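# Place a blue sponge flat on the shelf's top tier

## Task

Put one blue sponge on the upper tier of the shelf so it lies flat. The shelf must not be moved, and any other sponges on the shelf must stay flat and separate from each other. At the end, neither gripper may touch any sponge.

## Robot and tools

Robot: two six-joint arms, left_arm and right_arm, each ending in a two-finger parallel gripper that carries a wrist camera. Cameras: cam_head_left and cam_head_right are fixed; cam_left_wrist and cam_right_wrist ride on the grippers. All four images are 896x504.

Frames: the scene frame has its origin at table-top height, halfway between the nominal bases. +x points out over the table, +y toward left_arm, and +z is up. Camera names do not indicate image sides. The calibrated bases are left_arm at (+0.028, +0.365, +0.044) m and right_arm at (+0.028, -0.352, +0.027) m. Both are almost unrotated relative to the scene frame, with a tiny yaw. Each arm's hand readings and commands use that arm's own base frame. The fixed cameras and the table use the scene frame. On a gripper, the fingers extend along its +z and open and close along its y. end_effector_position is the point between the finger pads, roughly 1 cm short of the tips.

Row format, shared by execute_actions and move: 14 numbers, each in [-1, 1]. The first seven are left_arm's dx, dy, dz, rx, ry, rz, opening; the next seven are right_arm's. Both arms always appear, even when only one moves. dx..rz are an offset, not a pose. They count from that arm's Hand target at the start of the action or move, along that arm's base axes. 1.0 stands for 0.6 m of travel or 180 degrees. rx, ry, rz form one rotation vector, turning about the Hand target's position. A translation longer than 1.0 gets shortened along its direction. opening is absolute: +1 is fully open (0.094 m) and -1 is closed. Sending 0 there commands a half-open gripper, so to keep a gripper as it is, repeat its current command (see Tool commands). Six zeros re-request the arm's current Hand target, which also ends a push.

execute_actions(actions, cameras): actions is a list of actions. Each action is a table of up to 15 rows, one row per 1/30 s control step. If a table is shorter than 15 rows, its last row is held for the remaining steps. Every row counts from the action's start pose, but each new action starts from the Hand target as it stands then, so repeating an offset keeps moving the hand. An empty list only returns the state. cameras picks images: omitted, null or ["all"] gives all four, [] gives none, and an unknown name invalidates the call.

move(target, speed, blend, opening_speed, blocking, cameras): target is a single 14-number row or a list of up to 15 rows. Every row in the list is an offset from the same starting Hand targets. Each gripper follows a straight path, and all paths finish together. A path lasts at least 0.5 s; anything beyond 10 s is cut short. Paths ignore obstacles and the other arm. speed is m/s, from 0.002 to 2.9, default 0.25; rotation is capped at twice that number in rad/s. You can give one value or one per target. blend, in metres, rounds the corners at intermediate targets. opening_speed is on the -1..1 scale per second, minimum 0.2. blocking=false returns after about 0.5 s while the move continues. The result adds a move: line giving the outcome (done, off_target, moving, held, fault) and any limits. limits=paced means the sent pose was clipped; limits=held means steps were withheld. An arm the line does not name finished within 10 mm and 2 degrees. Neither done nor off_target tells you whether anything is touched. The gripper lags its path and can overshoot speed, especially when the arm is nearly straight.

wait(seconds 0-10) runs the scene while each arm holds its last command. stop brakes a running move. zoom_image(camera, region [x0,y0,x1,y1] in pixels, at most 504x504) enlarges part of that camera's latest image. read_manual gives licence texts. finished_scene(scene) ends the current scene; pass that scene's number, and note it cannot be undone.

Result fields: end_effector_position in metres and end_effector_quat_wxyz, both in the base frame. Hand target is the last commanded pose after clipping, and it is what the next offsets count from. Tool commands lists the present commands. grip_measured is on the opening scale and reads up to about 2.7 mm too wide when empty. Joint positions end with the finger opening in metres. Joint velocities may read "within noise". Joint torques: positive means toward a larger joint position, and joints 1-3 wrap at ±28 N m. A call that ran actions also gives end_effector_position at some steps.

Behaviour to expect: commanded orientation is clipped to within 40 degrees of the measured one at each step. Friction can leave a hand a centimetre or more short of its target in free air. A further command, even all zeros, requests the target again, and if the hand still rests short you can send the remaining gap as an offset. Very small moves may not start. Reported positions can be off by a few centimetres, more at long reach.

Cautions: avoid fast contact, since faster moves and targets set deeper past a contact hit and press harder. An arm blocked by an object keeps pushing until you command its target back past the gripper. Sponges are soft: close slowly at a low opening_speed, and expect the gripper to squeeze well below first contact. To release, command an opening well above grip_measured. Never let go of a sponge while it is moving, and do not drop anything or let it leave the table. Do not shift the shelf or disturb the other sponges. Finish with both grippers clear of all sponges. Keep the arms apart: the clearance check does not stop the grippers, housings or wrist cameras from colliding, and closing one gripper on the other's fingers counts as a press between the arms. Route paths around an arm's own base rather than close past it, because that can flip the shoulder posture. Motors heat when holding loads, stretching out or pushing. A MOTOR HOT line appears at 75 °C; at 90 °C the arm folds and idles, and at 100 °C it goes limp.

Each tool is called after "Emit:" as name(argument=value, ...) on one line, values as JSON.

## Session

Emit:
execute_actions(actions=[])

Scene clock: 0.00 s.
left_arm: end_effector_position=(+0.3102, -0.1452, +0.3743) grip_measured=+1.000 end_effector_quat_wxyz=(+0.489, +0.133, +0.768, -0.392) | right_arm: end_effector_position=(+0.3785, +0.1166, +0.4235) grip_measured=+1.000 end_effector_quat_wxyz=(+0.661, -0.108, +0.741, -0.040)
Joint positions: left_arm=[-0.08 1.058 1.159 -0.397 0.745 -0.301 0.094] | right_arm=[0.462 1.188 1.318 -0.262 0.375 -0.157 0.094]
Joint velocities: within noise
Joint torques (N m): no reading
Motor temperatures (°C): left_arm=[26 28 31 25 24 27 28] | right_arm=[28 32 27 27 27 28 28]
Heat: left arm: 31 °C; right arm: 32 °C.
Hand target: left_arm +0.3047, -0.1459, +0.3923; +0.510, +0.148, +0.752, -0.391 | right_arm +0.3731, +0.1127, +0.4403; +0.677, -0.096, +0.729, -0.035
Tool commands: left_gripper/opening=+1.0 right_gripper/opening=+1.0

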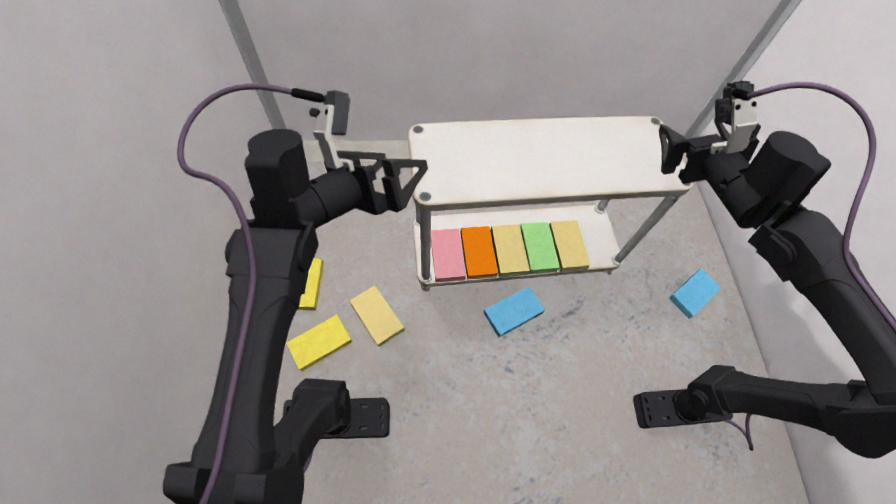

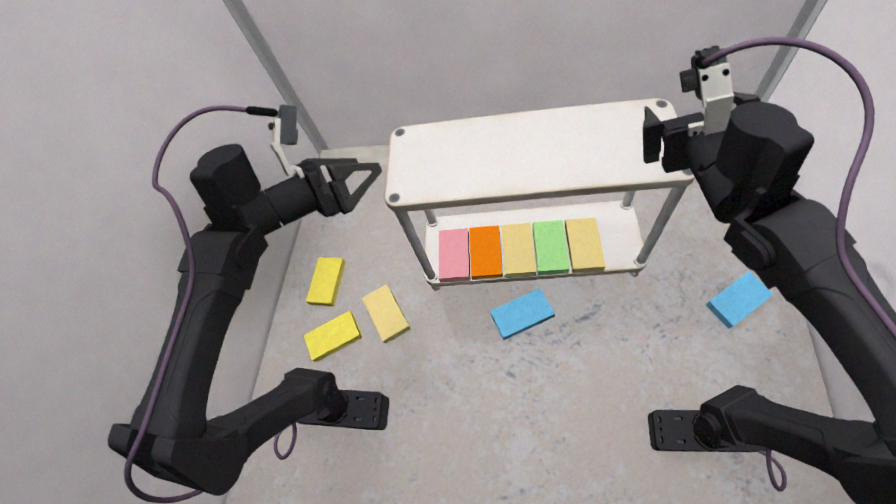

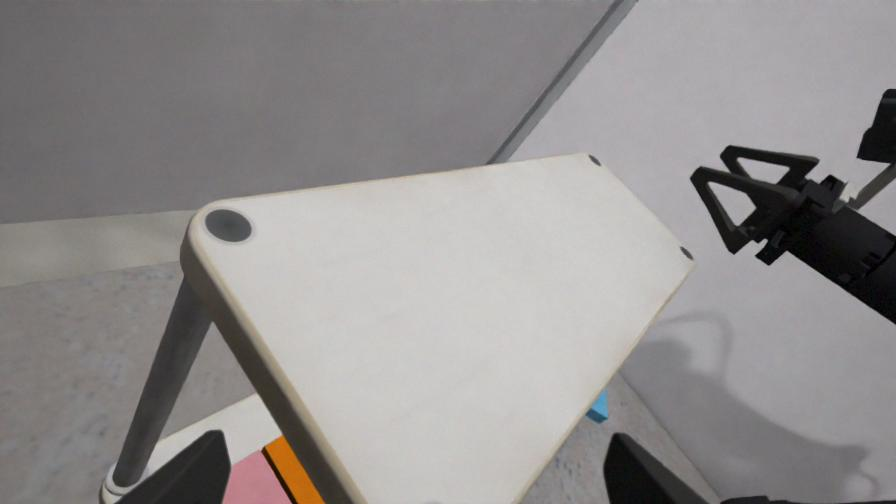

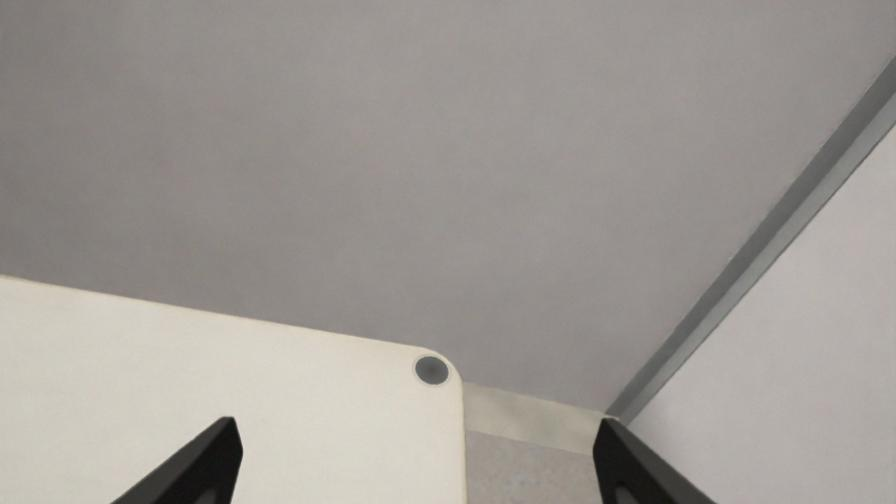

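Emit:
zoom_image(camera="cam_head_left", region=[380, 100, 720, 350])

Emit:
zoom_image(camera="cam_head_right", region=[370, 90, 720, 350])

Emit:
zoom_image(camera="cam_head_left", region=[230, 250, 560, 450])

Emit:
zoom_image(camera="cam_head_left", region=[560, 250, 890, 460])

Scaled by 1.482 from the camera's 896x504 image, which has a finer 1280x720 frame.

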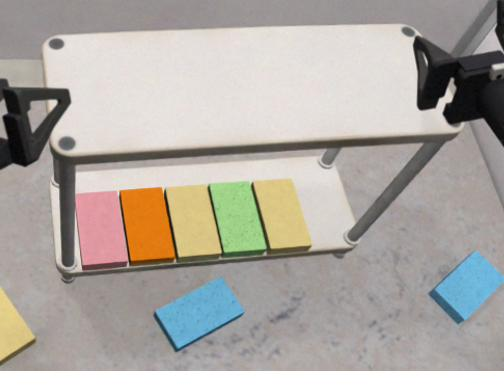

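Scaled by 1.440 from the camera's 896x504 image, which has a finer 1280x720 frame.

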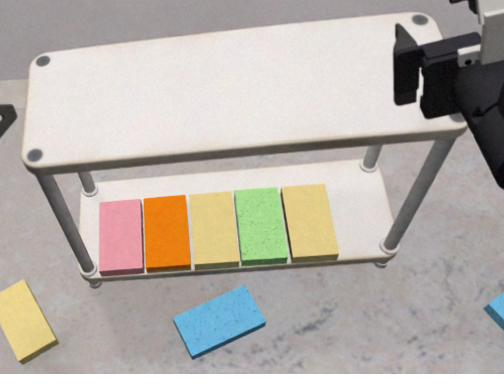

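Scaled by 1.527 from the camera's 896x504 image, which has a finer 1280x720 frame.

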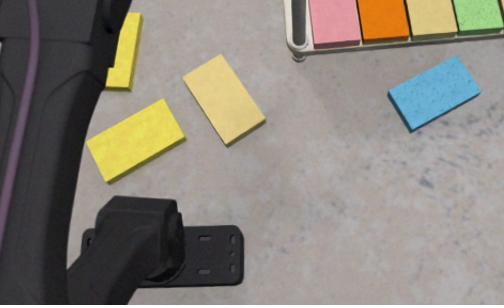

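Scaled by 1.527 from the camera's 896x504 image, which has a finer 1280x720 frame.

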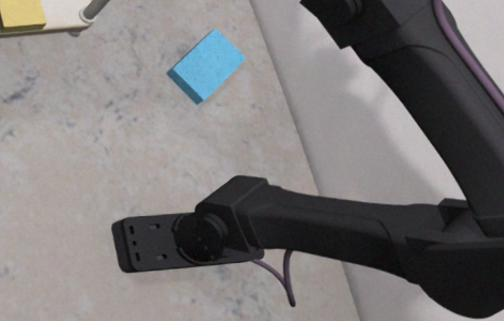

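Emit:
move(target=[[0,0,0.05,0.2324,0.0103,-0.1132,1,0,0,0,0,0,0,1],[-0.1745,-0.2068,-0.0538,0.2324,0.0103,-0.1132,1,0,0,0,0,0,0,1]], speed=0.2)

Scene clock: 24.33 s.
left_arm: end_effector_position=(+0.1982, -0.2674, +0.3451) grip_measured=+1.000 end_effector_quat_wxyz=(+0.303, +0.450, +0.823, -0.168) | right_arm: end_effector_position=(+0.3785, +0.1166, +0.4235) grip_measured=+1.000 end_effector_quat_wxyz=(+0.661, -0.108, +0.741, -0.040)
Joint positions: left_arm=[-0.898 1.394 1.819 -1.291 0.071 0.078 0.094] | right_arm=[0.462 1.188 1.318 -0.262 0.375 -0.157 0.094]
Joint velocities: within noise
Joint torques (N m): left_arm=[-0.42 -4.85 3.64 1.81 -0.06 -0.09] | right_arm=[-0.09 -4.51 6.75 2.2 -0.01 0.01]
Motor temperatures (°C): left_arm=[26 28 34 28 24 27 28] | right_arm=[28 33 28 34 27 28 28]
Heat: left arm: 34 °C; right arm: 34 °C.
Hand target: left_arm +0.2000, -0.2699, +0.3600; +0.337, +0.441, +0.812, -0.183 | right_arm +0.3731, +0.1127, +0.4403; +0.677, -0.096, +0.729, -0.035
Off the commanded pose: left_arm 0.015 m, 5 deg | right_arm 0.018 m, 3 deg.
move: off_target (left_arm, right_arm)

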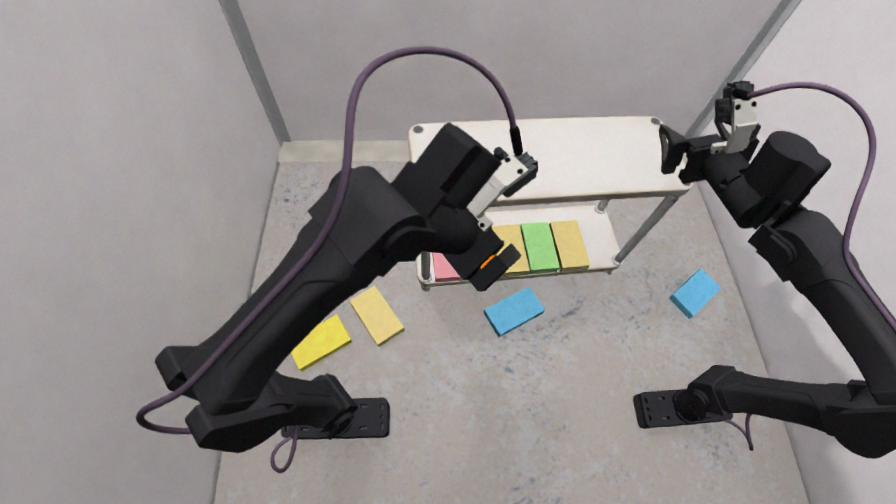

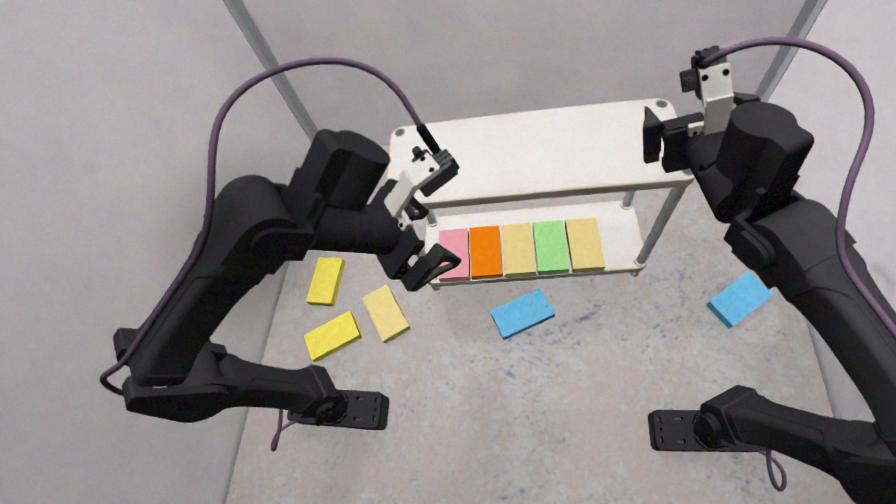

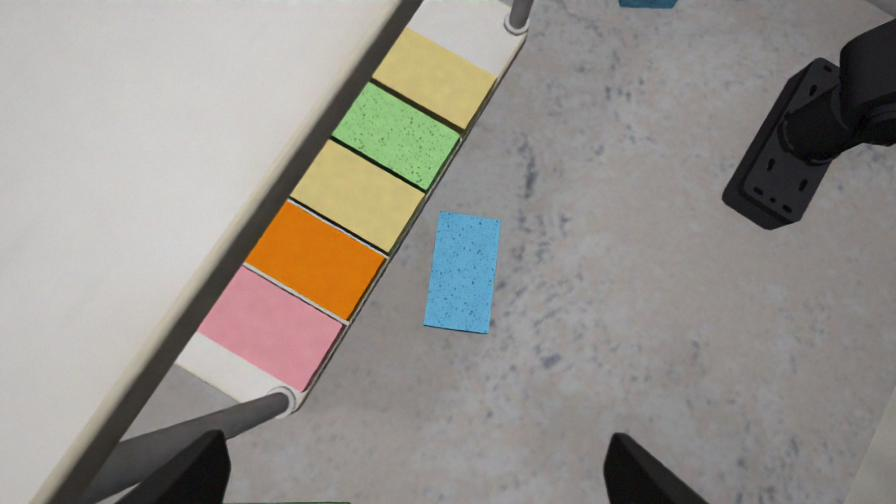

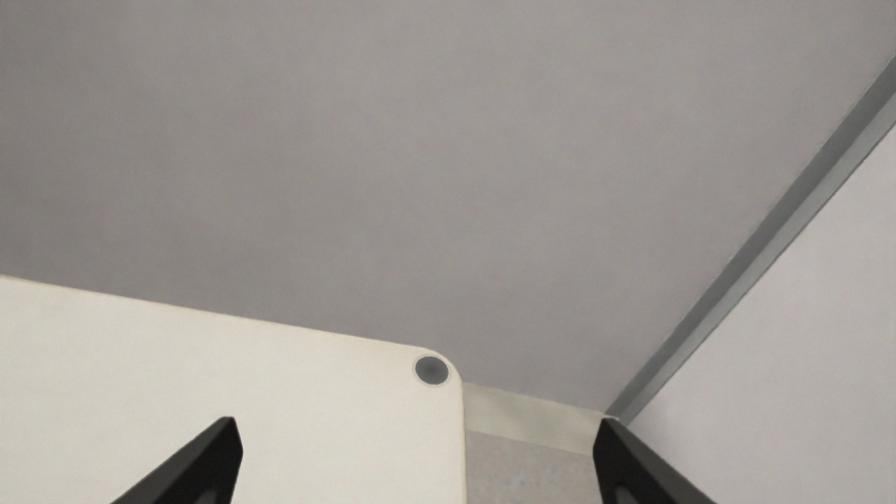

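Emit:
move(target=[0.0383,-0.1618,-0.375,0.0052,0.0030,-0.0367,1,0,0,0,0,0,0,1], speed=0.2)

Scene clock: 30.33 s.
left_arm: end_effector_position=(+0.2247, -0.3566, +0.1275) grip_measured=+1.000 end_effector_quat_wxyz=(+0.297, +0.483, +0.804, -0.182) | right_arm: end_effector_position=(+0.3785, +0.1166, +0.4235) grip_measured=+1.000 end_effector_quat_wxyz=(+0.661, -0.108, +0.741, -0.040)
Joint positions: left_arm=[-0.981 1.558 1.05 -0.354 0.071 0.075 0.094] | right_arm=[0.462 1.188 1.318 -0.262 0.375 -0.157 0.094]
Joint velocities: within noise
Joint torques (N m): left_arm=[-0.39 -5.3 4.74 1.82 0.09 0.05] | right_arm=[-0.1 -4.51 6.75 2.2 -0.01 0.01]
Motor temperatures (°C): left_arm=[26 28 33 29 24 27 28] | right_arm=[28 33 28 35 27 28 28]
Heat: left arm: 33 °C; right arm: 35 °C.
Hand target: left_arm +0.2229, -0.3670, +0.1350; +0.318, +0.489, +0.788, -0.197 | right_arm +0.3731, +0.1127, +0.4403; +0.677, -0.096, +0.729, -0.035
Off the commanded pose: left_arm 0.013 m, 4 deg | right_arm 0.018 m, 3 deg.
move: off_target (left_arm, right_arm)

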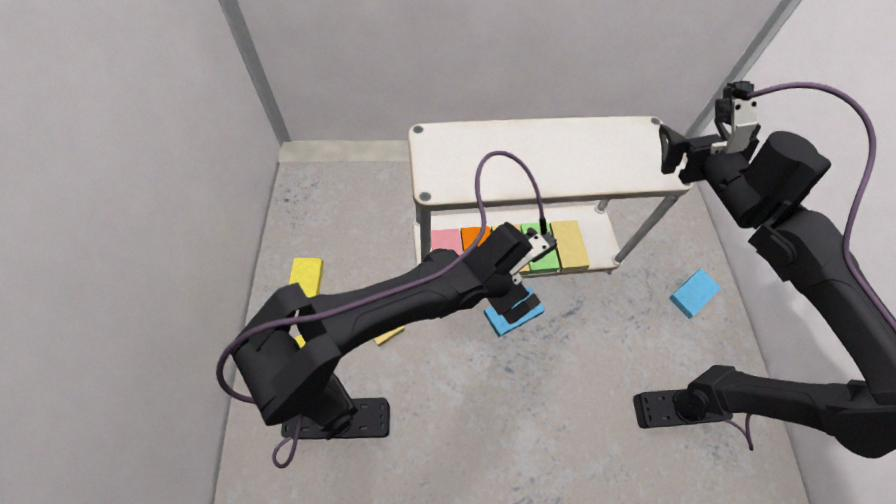

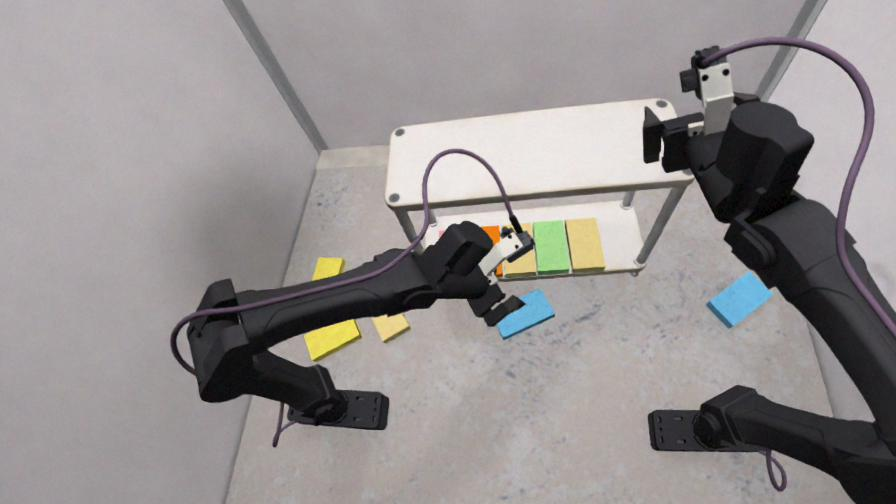

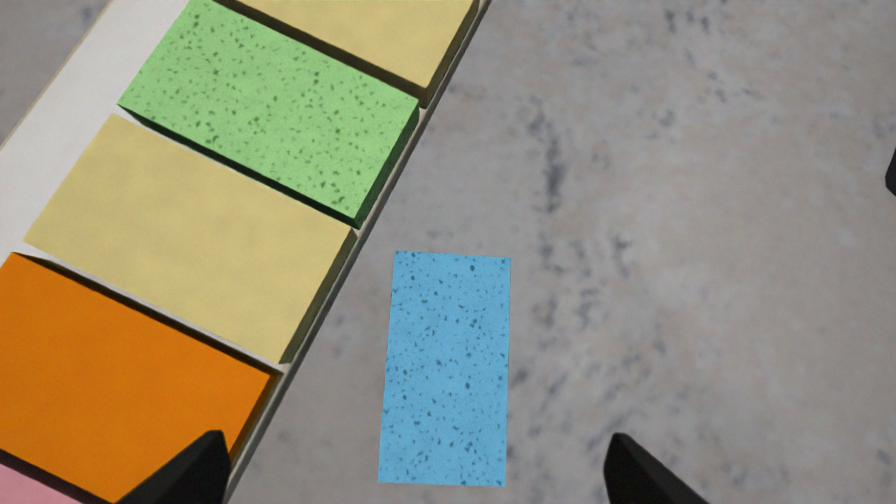

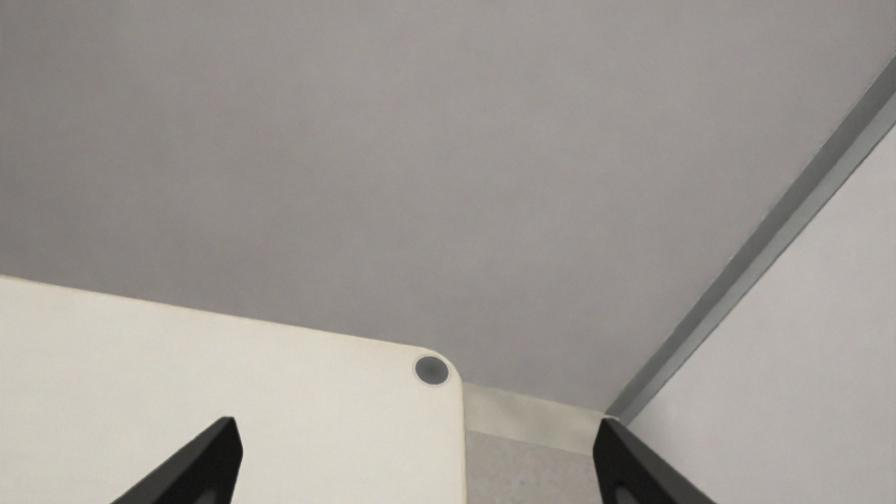

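Emit:
zoom_image(camera="cam_left_wrist", region=[150, 400, 400, 504])

Emit:
zoom_image(camera="cam_left_wrist", region=[470, 400, 720, 504])

Emit:
zoom_image(camera="cam_left_wrist", region=[340, 220, 560, 504])

Scaled by 2.016 from the camera's 896x504 image, which has a finer 1280x720 frame.

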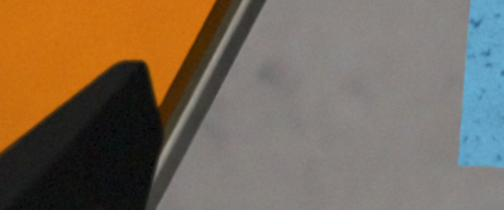

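Scaled by 2.016 from the camera's 896x504 image, which has a finer 1280x720 frame.

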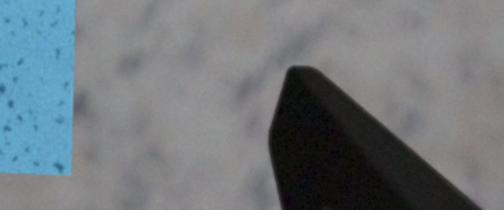

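Scaled by 1.775 from the camera's 896x504 image, which has a finer 1280x720 frame.

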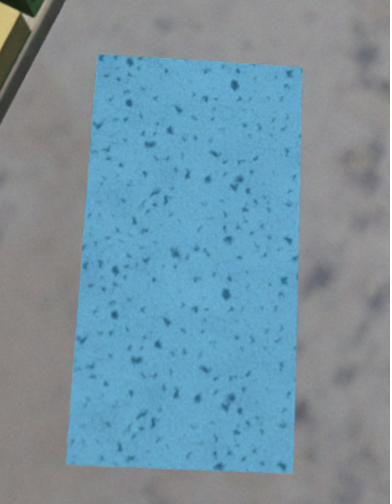

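Emit:
move(target=[-0.0192,-0.0242,-0.0958,0,0,-0.0111,1,0,0,0,0,0,0,1], speed=0.1, cameras=["cam_left_wrist"])

Scene clock: 35.73 s.
left_arm: end_effector_position=(+0.2125, -0.3726, +0.0716) grip_measured=+1.000 end_effector_quat_wxyz=(+0.295, +0.500, +0.792, -0.189) | right_arm: end_effector_position=(+0.3785, +0.1166, +0.4235) grip_measured=+1.000 end_effector_quat_wxyz=(+0.661, -0.108, +0.741, -0.040)
Joint positions: left_arm=[-1.025 1.668 0.923 -0.111 0.071 0.075 0.094] | right_arm=[0.462 1.188 1.318 -0.262 0.375 -0.157 0.094]
Joint velocities: within noise
Joint torques (N m): left_arm=[-0.36 -5.59 4.29 1.83 0.03 -0.03] | right_arm=[-0.09 -4.51 6.75 2.2 -0.01 0.01]
Motor temperatures (°C): left_arm=[26 29 33 30 24 27 28] | right_arm=[28 33 29 36 27 28 28]
Heat: left arm: 33 °C; right arm: 36 °C.
Hand target: left_arm +0.2114, -0.3815, +0.0776; +0.315, +0.503, +0.779, -0.203 | right_arm +0.3731, +0.1127, +0.4403; +0.677, -0.096, +0.729, -0.035
Off the commanded pose: left_arm 0.011 m, 3 deg | right_arm 0.018 m, 3 deg.
move: off_target (left_arm, right_arm)
Images, in order (width x height): cam_left_wrist 896x504.

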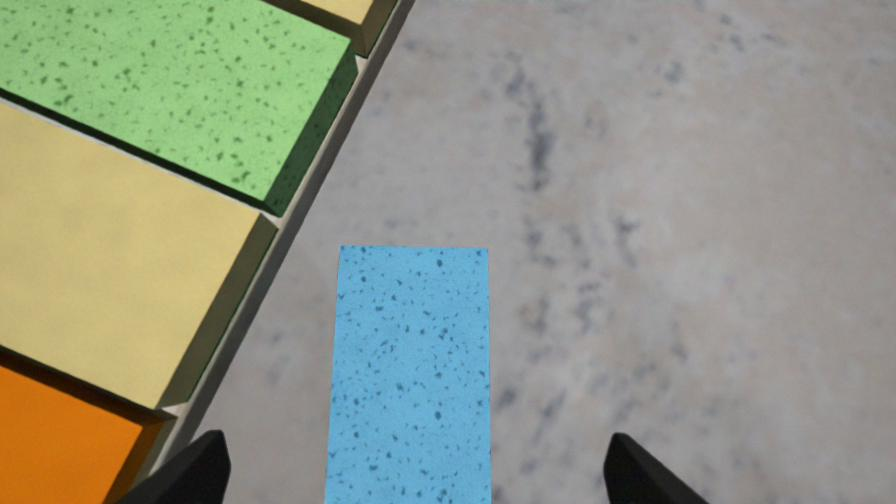

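Emit:
move(target=[0.0018,0.0118,-0.0993,0,0,0,1,0,0,0,0,0,0,1], speed=0.08, cameras=["cam_left_wrist", "cam_head_left"])

Scene clock: 38.67 s.
left_arm: end_effector_position=(+0.2097, -0.3680, +0.0120) grip_measured=+1.000 end_effector_quat_wxyz=(+0.296, +0.502, +0.791, -0.189) | right_arm: end_effector_position=(+0.3785, +0.1166, +0.4235) grip_measured=+1.000 end_effector_quat_wxyz=(+0.661, -0.108, +0.741, -0.040)
Joint positions: left_arm=[-1.025 1.802 0.789 0.156 0.071 0.079 0.094] | right_arm=[0.462 1.188 1.318 -0.262 0.375 -0.157 0.094]
Joint velocities: within noise
Joint torques (N m): left_arm=[0.46 -5.76 3.66 1.83 0.14 0.05] | right_arm=[-0.1 -4.51 6.75 2.2 -0.01 0.02]
Motor temperatures (°C): left_arm=[26 29 33 30 24 27 28] | right_arm=[28 33 29 36 27 28 28]
Heat: left arm: 33 °C; right arm: 36 °C.
Hand target: left_arm +0.2125, -0.3745, +0.0180; +0.315, +0.503, +0.779, -0.203 | right_arm +0.3731, +0.1127, +0.4403; +0.677, -0.096, +0.729, -0.035
Off the commanded pose: left_arm 0.009 m, 3 deg | right_arm 0.018 m, 3 deg.
move: off_target (left_arm, right_arm)
Images, in order (width x height): cam_head_left 896x504, cam_left_wrist 896x504.

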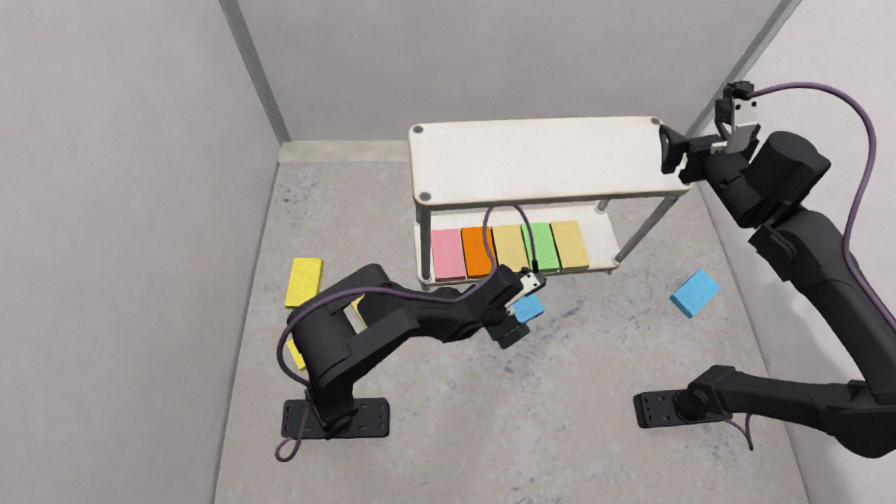

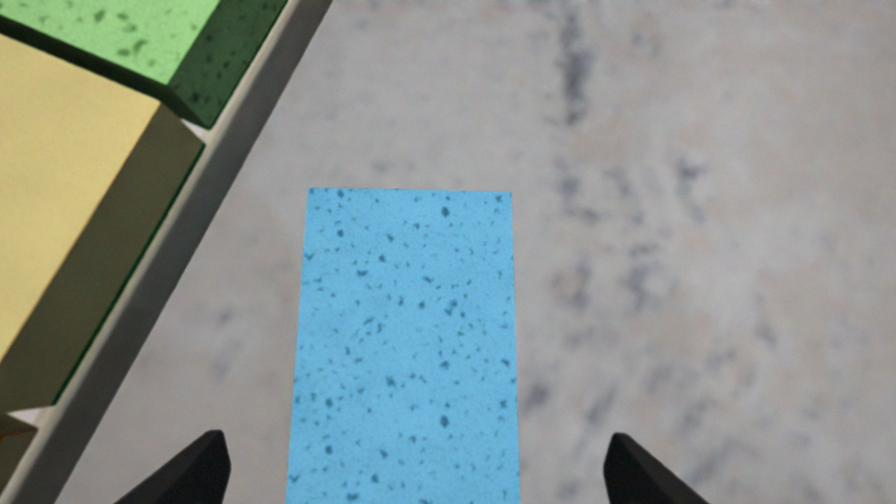

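Emit:
move(target=[0.0121,0.0057,0,0,0,0,1,0,0,0,0,0,0,1], speed=0.05, cameras=["cam_left_wrist"])

Scene clock: 40.57 s.
left_arm: end_effector_position=(+0.2143, -0.3653, +0.0121) grip_measured=+1.000 end_effector_quat_wxyz=(+0.296, +0.504, +0.789, -0.189) | right_arm: end_effector_position=(+0.3785, +0.1166, +0.4235) grip_measured=+1.000 end_effector_quat_wxyz=(+0.661, -0.108, +0.741, -0.040)
Joint positions: left_arm=[-1.007 1.802 0.789 0.156 0.085 0.098 0.094] | right_arm=[0.462 1.188 1.318 -0.262 0.375 -0.157 0.094]
Joint velocities: within noise
Joint torques (N m): left_arm=[0.42 -5.46 3.92 1.79 0.15 0.06] | right_arm=[-0.09 -4.51 6.75 2.2 -0.01 0.01]
Motor temperatures (°C): left_arm=[26 29 33 30 24 27 28] | right_arm=[28 33 29 36 27 28 28]
Heat: left arm: 33 °C; right arm: 36 °C.
Hand target: left_arm +0.2198, -0.3710, +0.0180; +0.315, +0.503, +0.779, -0.203 | right_arm +0.3731, +0.1127, +0.4403; +0.677, -0.096, +0.729, -0.035
Off the commanded pose: left_arm 0.010 m, 3 deg | right_arm 0.018 m, 3 deg.
move: off_target (left_arm, right_arm)
Images, in order (width x height): cam_left_wrist 896x504.

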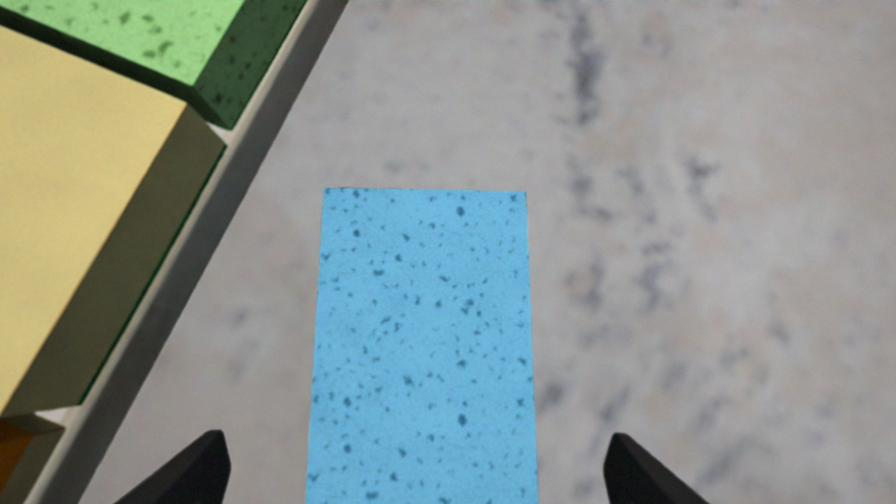

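Emit:
move(target=[0,0,-0.06,0,0,0,1,0,0,0,0,0,0,1], speed=0.05, cameras=["cam_left_wrist", "cam_head_left"])

Scene clock: 44.50 s.
left_arm: end_effector_position=(+0.2147, -0.3664, -0.0238) grip_measured=+1.000 end_effector_quat_wxyz=(+0.296, +0.505, +0.789, -0.189) | right_arm: end_effector_position=(+0.3785, +0.1166, +0.4235) grip_measured=+1.000 end_effector_quat_wxyz=(+0.661, -0.108, +0.741, -0.040)
Joint positions: left_arm=[-1.007 1.926 0.754 0.315 0.086 0.099 0.094] | right_arm=[0.462 1.188 1.318 -0.262 0.375 -0.157 0.094]
Joint velocities: within noise
Joint torques (N m): left_arm=[0.44 -6.04 3.12 1.83 0.17 0.04] | right_arm=[-0.1 -4.49 6.75 2.2 -0.01 0.01]
Motor temperatures (°C): left_arm=[26 29 33 30 24 27 28] | right_arm=[28 33 29 37 27 28 28]
Heat: left arm: 33 °C; right arm: 37 °C.
Hand target: left_arm +0.2198, -0.3710, -0.0180; +0.315, +0.503, +0.779, -0.203 | right_arm +0.3731, +0.1127, +0.4403; +0.677, -0.096, +0.729, -0.035
Off the commanded pose: left_arm 0.009 m, 3 deg | right_arm 0.018 m, 3 deg.
move: off_target (left_arm, right_arm)
Images, in order (width x height): cam_head_left 896x504, cam_left_wrist 896x504.

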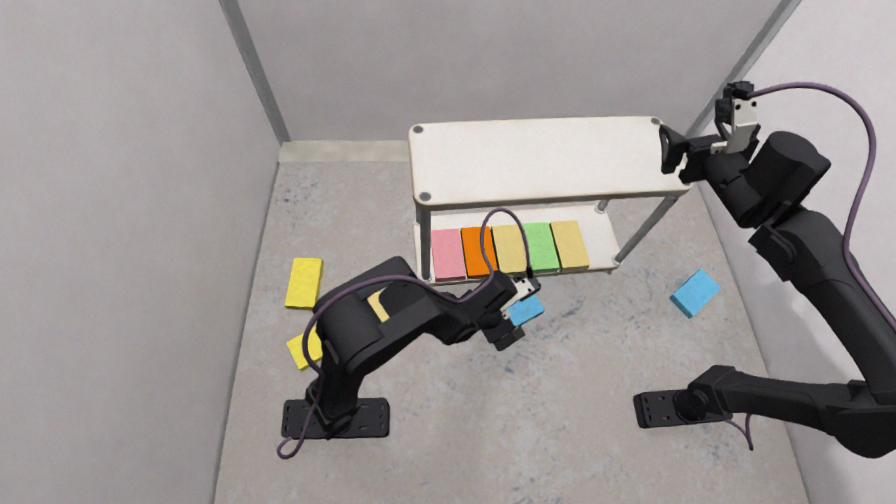

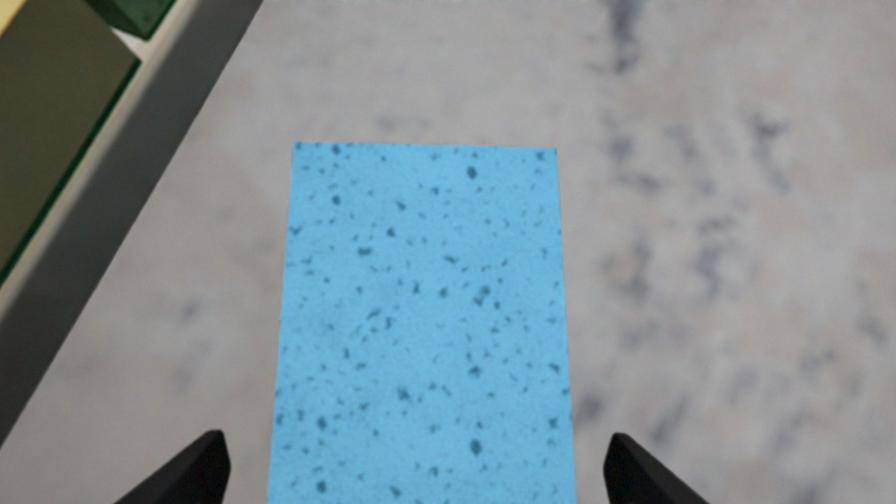

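Emit:
move(target=[0,0,0,0,0,0,0.36,0,0,0,0,0,0,1], opening_speed=0.5, speed=0.05, cameras=["cam_left_wrist"])

Scene clock: 46.80 s.
left_arm: end_effector_position=(+0.2150, -0.3669, -0.0233) grip_measured=+0.364 end_effector_quat_wxyz=(+0.297, +0.504, +0.788, -0.190) | right_arm: end_effector_position=(+0.3785, +0.1166, +0.4235) grip_measured=+1.000 end_effector_quat_wxyz=(+0.661, -0.108, +0.741, -0.040)
Joint positions: left_arm=[-1.007 1.926 0.754 0.318 0.086 0.099 0.064] | right_arm=[0.462 1.188 1.318 -0.262 0.375 -0.157 0.094]
Joint velocities: within noise
Joint torques (N m): left_arm=[0.46 -5.97 3.1 1.81 0.17 0.03] | right_arm=[-0.09 -4.51 6.75 2.2 -0.01 0.01]
Motor temperatures (°C): left_arm=[26 29 32 30 24 27 28] | right_arm=[28 33 29 37 27 28 28]
Heat: left arm: 32 °C; right arm: 37 °C.
Hand target: left_arm +0.2198, -0.3710, -0.0180; +0.315, +0.503, +0.779, -0.203 | right_arm +0.3731, +0.1127, +0.4403; +0.677, -0.096, +0.729, -0.035
Off the commanded pose: left_arm 0.008 m, 3 deg | right_arm 0.018 m, 3 deg.
move: off_target (left_arm, right_arm)
Images, in order (width x height): cam_left_wrist 896x504.

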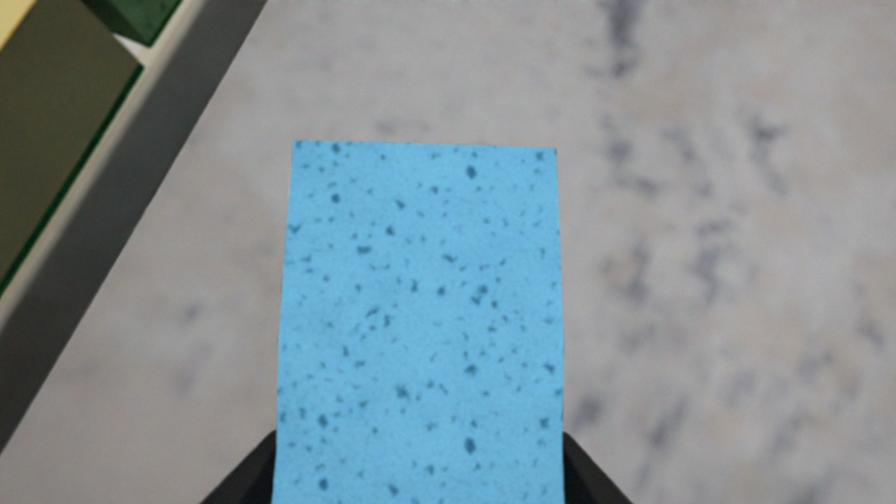

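Emit:
move(target=[0,0,0,0,0,0,0.27,0,0,0,0,0,0,1], opening_speed=0.5, speed=0.05, cameras=["cam_left_wrist"])

Scene clock: 48.03 s.
left_arm: end_effector_position=(+0.2150, -0.3669, -0.0233) grip_measured=+0.340 end_effector_quat_wxyz=(+0.297, +0.504, +0.788, -0.190) | right_arm: end_effector_position=(+0.3785, +0.1166, +0.4235) grip_measured=+1.000 end_effector_quat_wxyz=(+0.661, -0.108, +0.741, -0.040)
Joint positions: left_arm=[-1.007 1.926 0.754 0.318 0.086 0.099 0.063] | right_arm=[0.462 1.188 1.318 -0.262 0.375 -0.157 0.094]
Joint velocities: within noise
Joint torques (N m): left_arm=[0.42 -5.97 3.08 1.79 0.14 0.04] | right_arm=[-0.09 -4.49 6.75 2.19 -0.01 0.01]
Motor temperatures (°C): left_arm=[26 29 32 31 24 27 28] | right_arm=[28 33 29 37 27 28 28]
Heat: left arm: 32 °C; right arm: 37 °C.
Hand target: left_arm +0.2198, -0.3710, -0.0180; +0.315, +0.503, +0.779, -0.203 | right_arm +0.3731, +0.1127, +0.4403; +0.677, -0.096, +0.729, -0.035
Off the commanded pose: left_arm 0.008 m, 3 deg | right_arm 0.018 m, 3 deg.
move: off_target (left_arm, right_arm)
Images, in order (width x height): cam_left_wrist 896x504.

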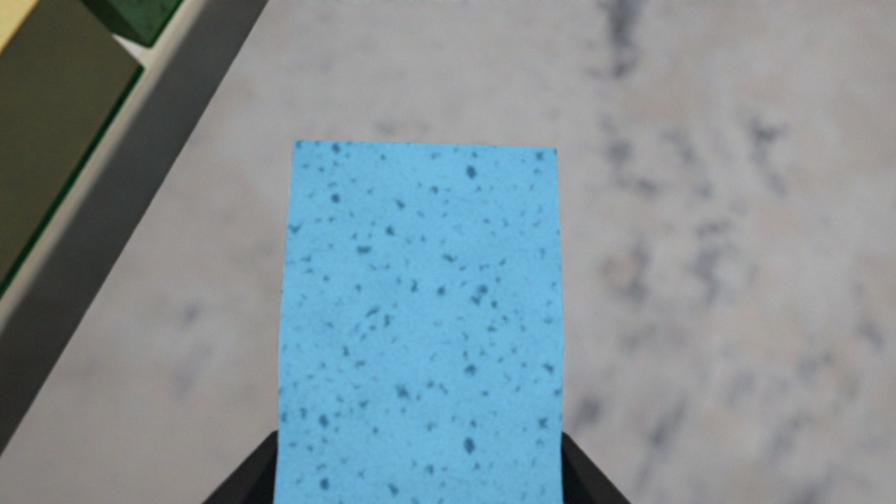

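Emit:
move(target=[[-0.008,0.0183,0.13,0,0,0,0.27,0,0,0,0,0,0,1],[-0.0497,0.1017,0.3633,0,0,0,0.27,0,0,0,0,0,0,1],[-0.0497,0.1183,0.6967,0,0,0,0.27,0,0,0,0,0,0,1]], speed=[0.08, 0.15, 0.15], blend=[0.03, 0.03, 0])

Scene clock: 54.23 s.
left_arm: end_effector_position=(+0.1927, -0.3060, +0.3867) grip_measured=+0.339 end_effector_quat_wxyz=(+0.306, +0.502, +0.785, -0.194) | right_arm: end_effector_position=(+0.3785, +0.1166, +0.4235) grip_measured=+1.000 end_effector_quat_wxyz=(+0.661, -0.108, +0.741, -0.040)
Joint positions: left_arm=[-0.95 1.598 2.197 -1.437 0.125 0.141 0.063] | right_arm=[0.462 1.188 1.318 -0.262 0.375 -0.157 0.094]
Joint velocities: within noise
Joint torques (N m): left_arm=[0.55 -3.89 7.71 1.05 0.19 0.03] | right_arm=[-0.09 -4.51 6.74 2.2 -0.01 0.02]
Motor temperatures (°C): left_arm=[26 29 33 30 24 27 28] | right_arm=[28 33 29 37 27 28 28]
Heat: left arm: 33 °C; right arm: 37 °C.
Hand target: left_arm +0.1899, -0.3001, +0.4000; +0.315, +0.503, +0.779, -0.203 | right_arm +0.3731, +0.1127, +0.4403; +0.677, -0.096, +0.729, -0.035
Off the commanded pose: left_arm 0.015 m, 2 deg | right_arm 0.018 m, 3 deg.
move: off_target (left_arm, right_arm)

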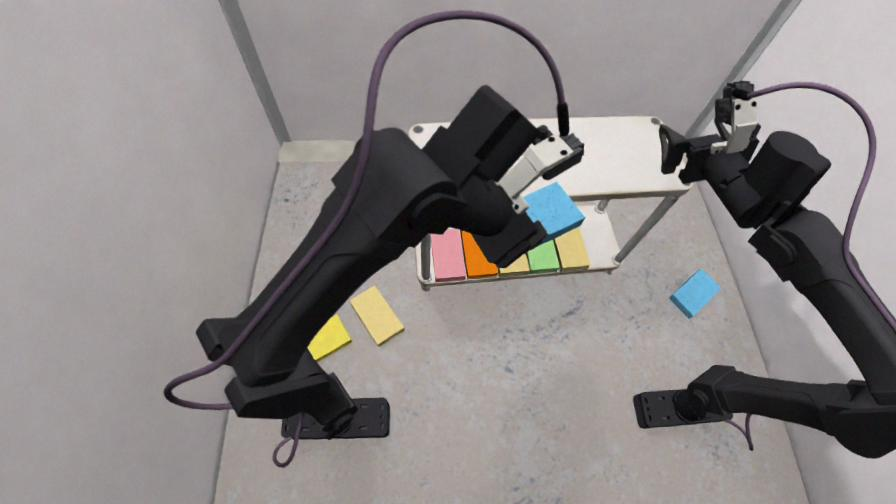

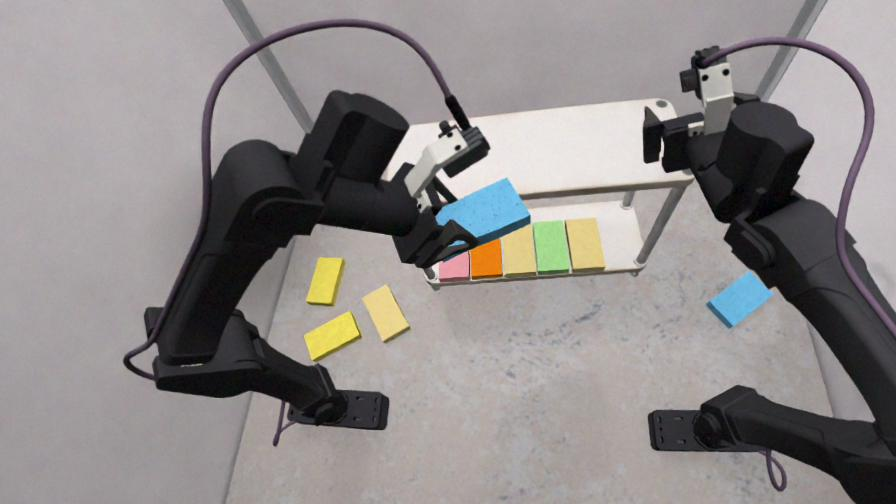

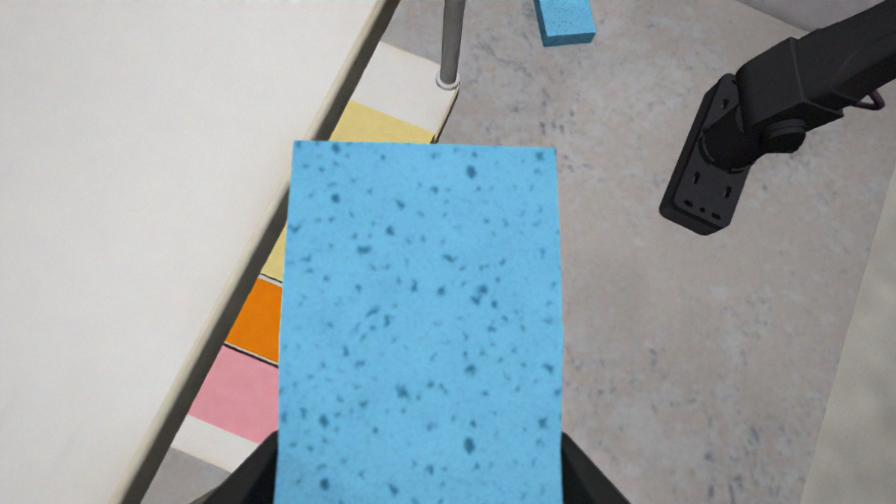

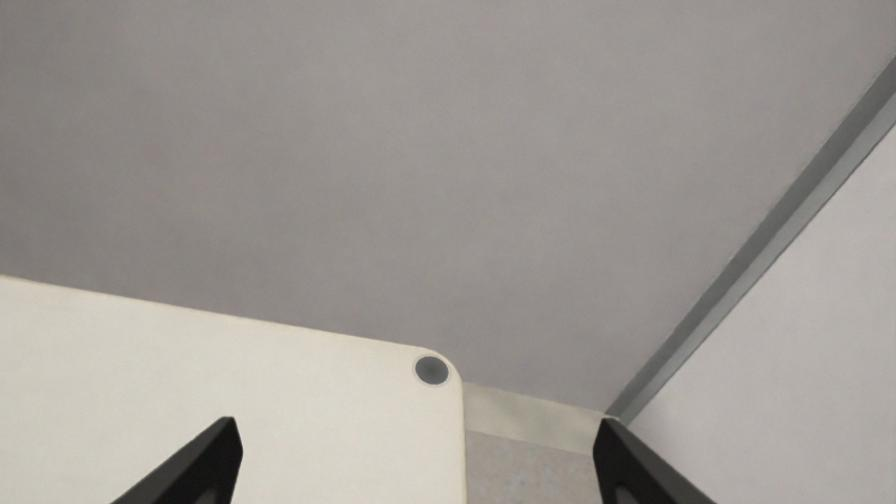

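Emit:
move(target=[0.2785,0.1158,-0.025,0,0,0.1422,0.27,0,0,0,0,0,0,1], speed=0.12)

Scene clock: 58.67 s.
left_arm: end_effector_position=(+0.3556, -0.2285, +0.3665) grip_measured=+0.338 end_effector_quat_wxyz=(+0.324, +0.319, +0.882, -0.123) | right_arm: end_effector_position=(+0.3785, +0.1166, +0.4235) grip_measured=+1.000 end_effector_quat_wxyz=(+0.661, -0.108, +0.741, -0.040)
Joint positions: left_arm=[-0.522 1.833 2.398 -1.437 0.122 0.127 0.063] | right_arm=[0.462 1.188 1.318 -0.262 0.375 -0.157 0.094]
Joint velocities: within noise
Joint torques (N m): left_arm=[0.29 -5.64 7.79 1.38 -0.03 -0.08] | right_arm=[-0.09 -4.51 6.75 2.2 -0.01 0.01]
Motor temperatures (°C): left_arm=[26 29 33 30 24 27 28] | right_arm=[28 33 29 38 27 28 28]
Heat: left arm: 33 °C; right arm: 38 °C.
Hand target: left_arm +0.3570, -0.2306, +0.3850; +0.352, +0.318, +0.871, -0.128 | right_arm +0.3731, +0.1127, +0.4403; +0.677, -0.096, +0.729, -0.035
Off the commanded pose: left_arm 0.019 m, 3 deg | right_arm 0.018 m, 3 deg.
move: off_target (left_arm, right_arm)

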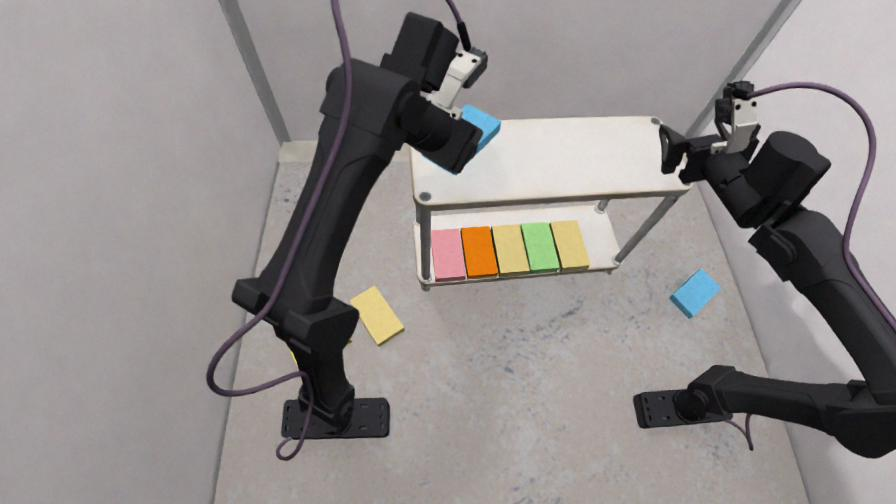

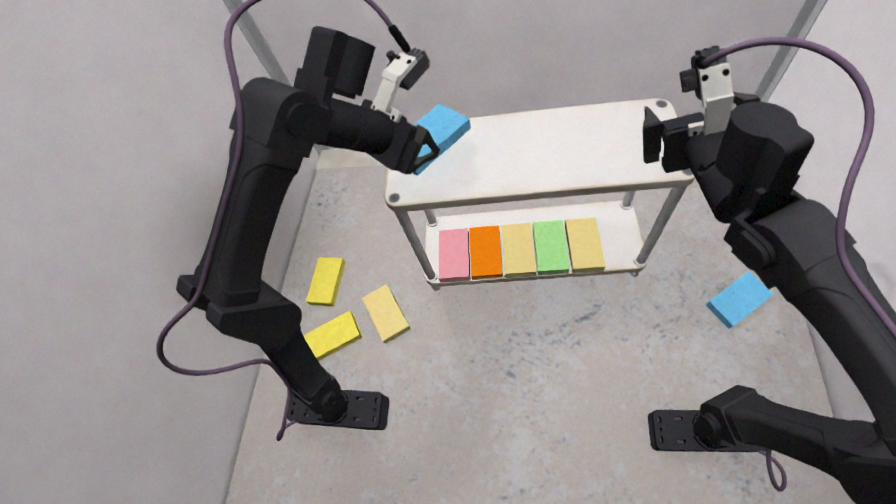

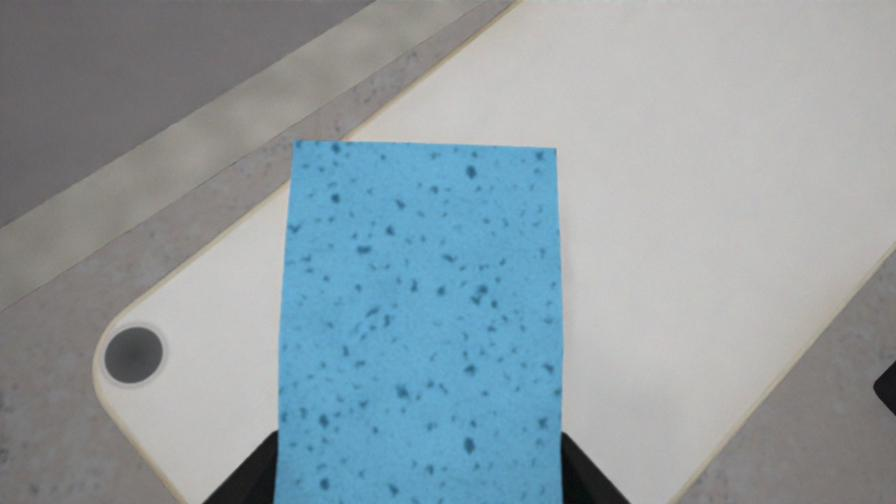

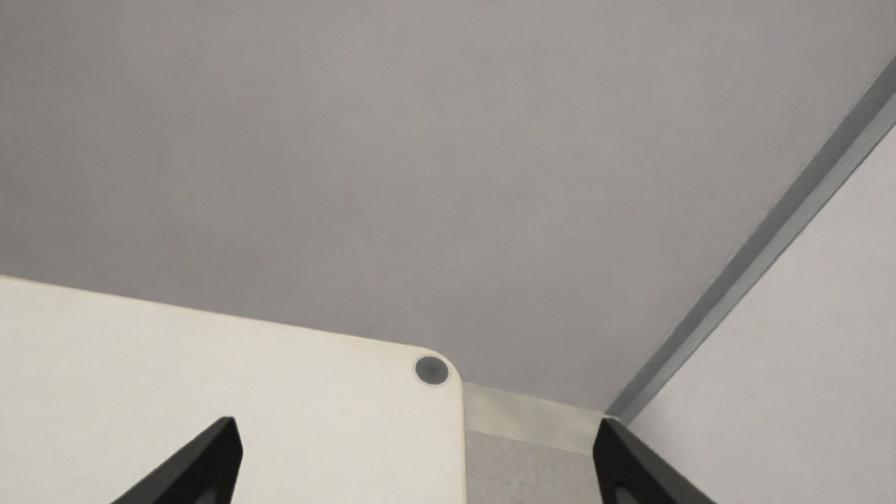

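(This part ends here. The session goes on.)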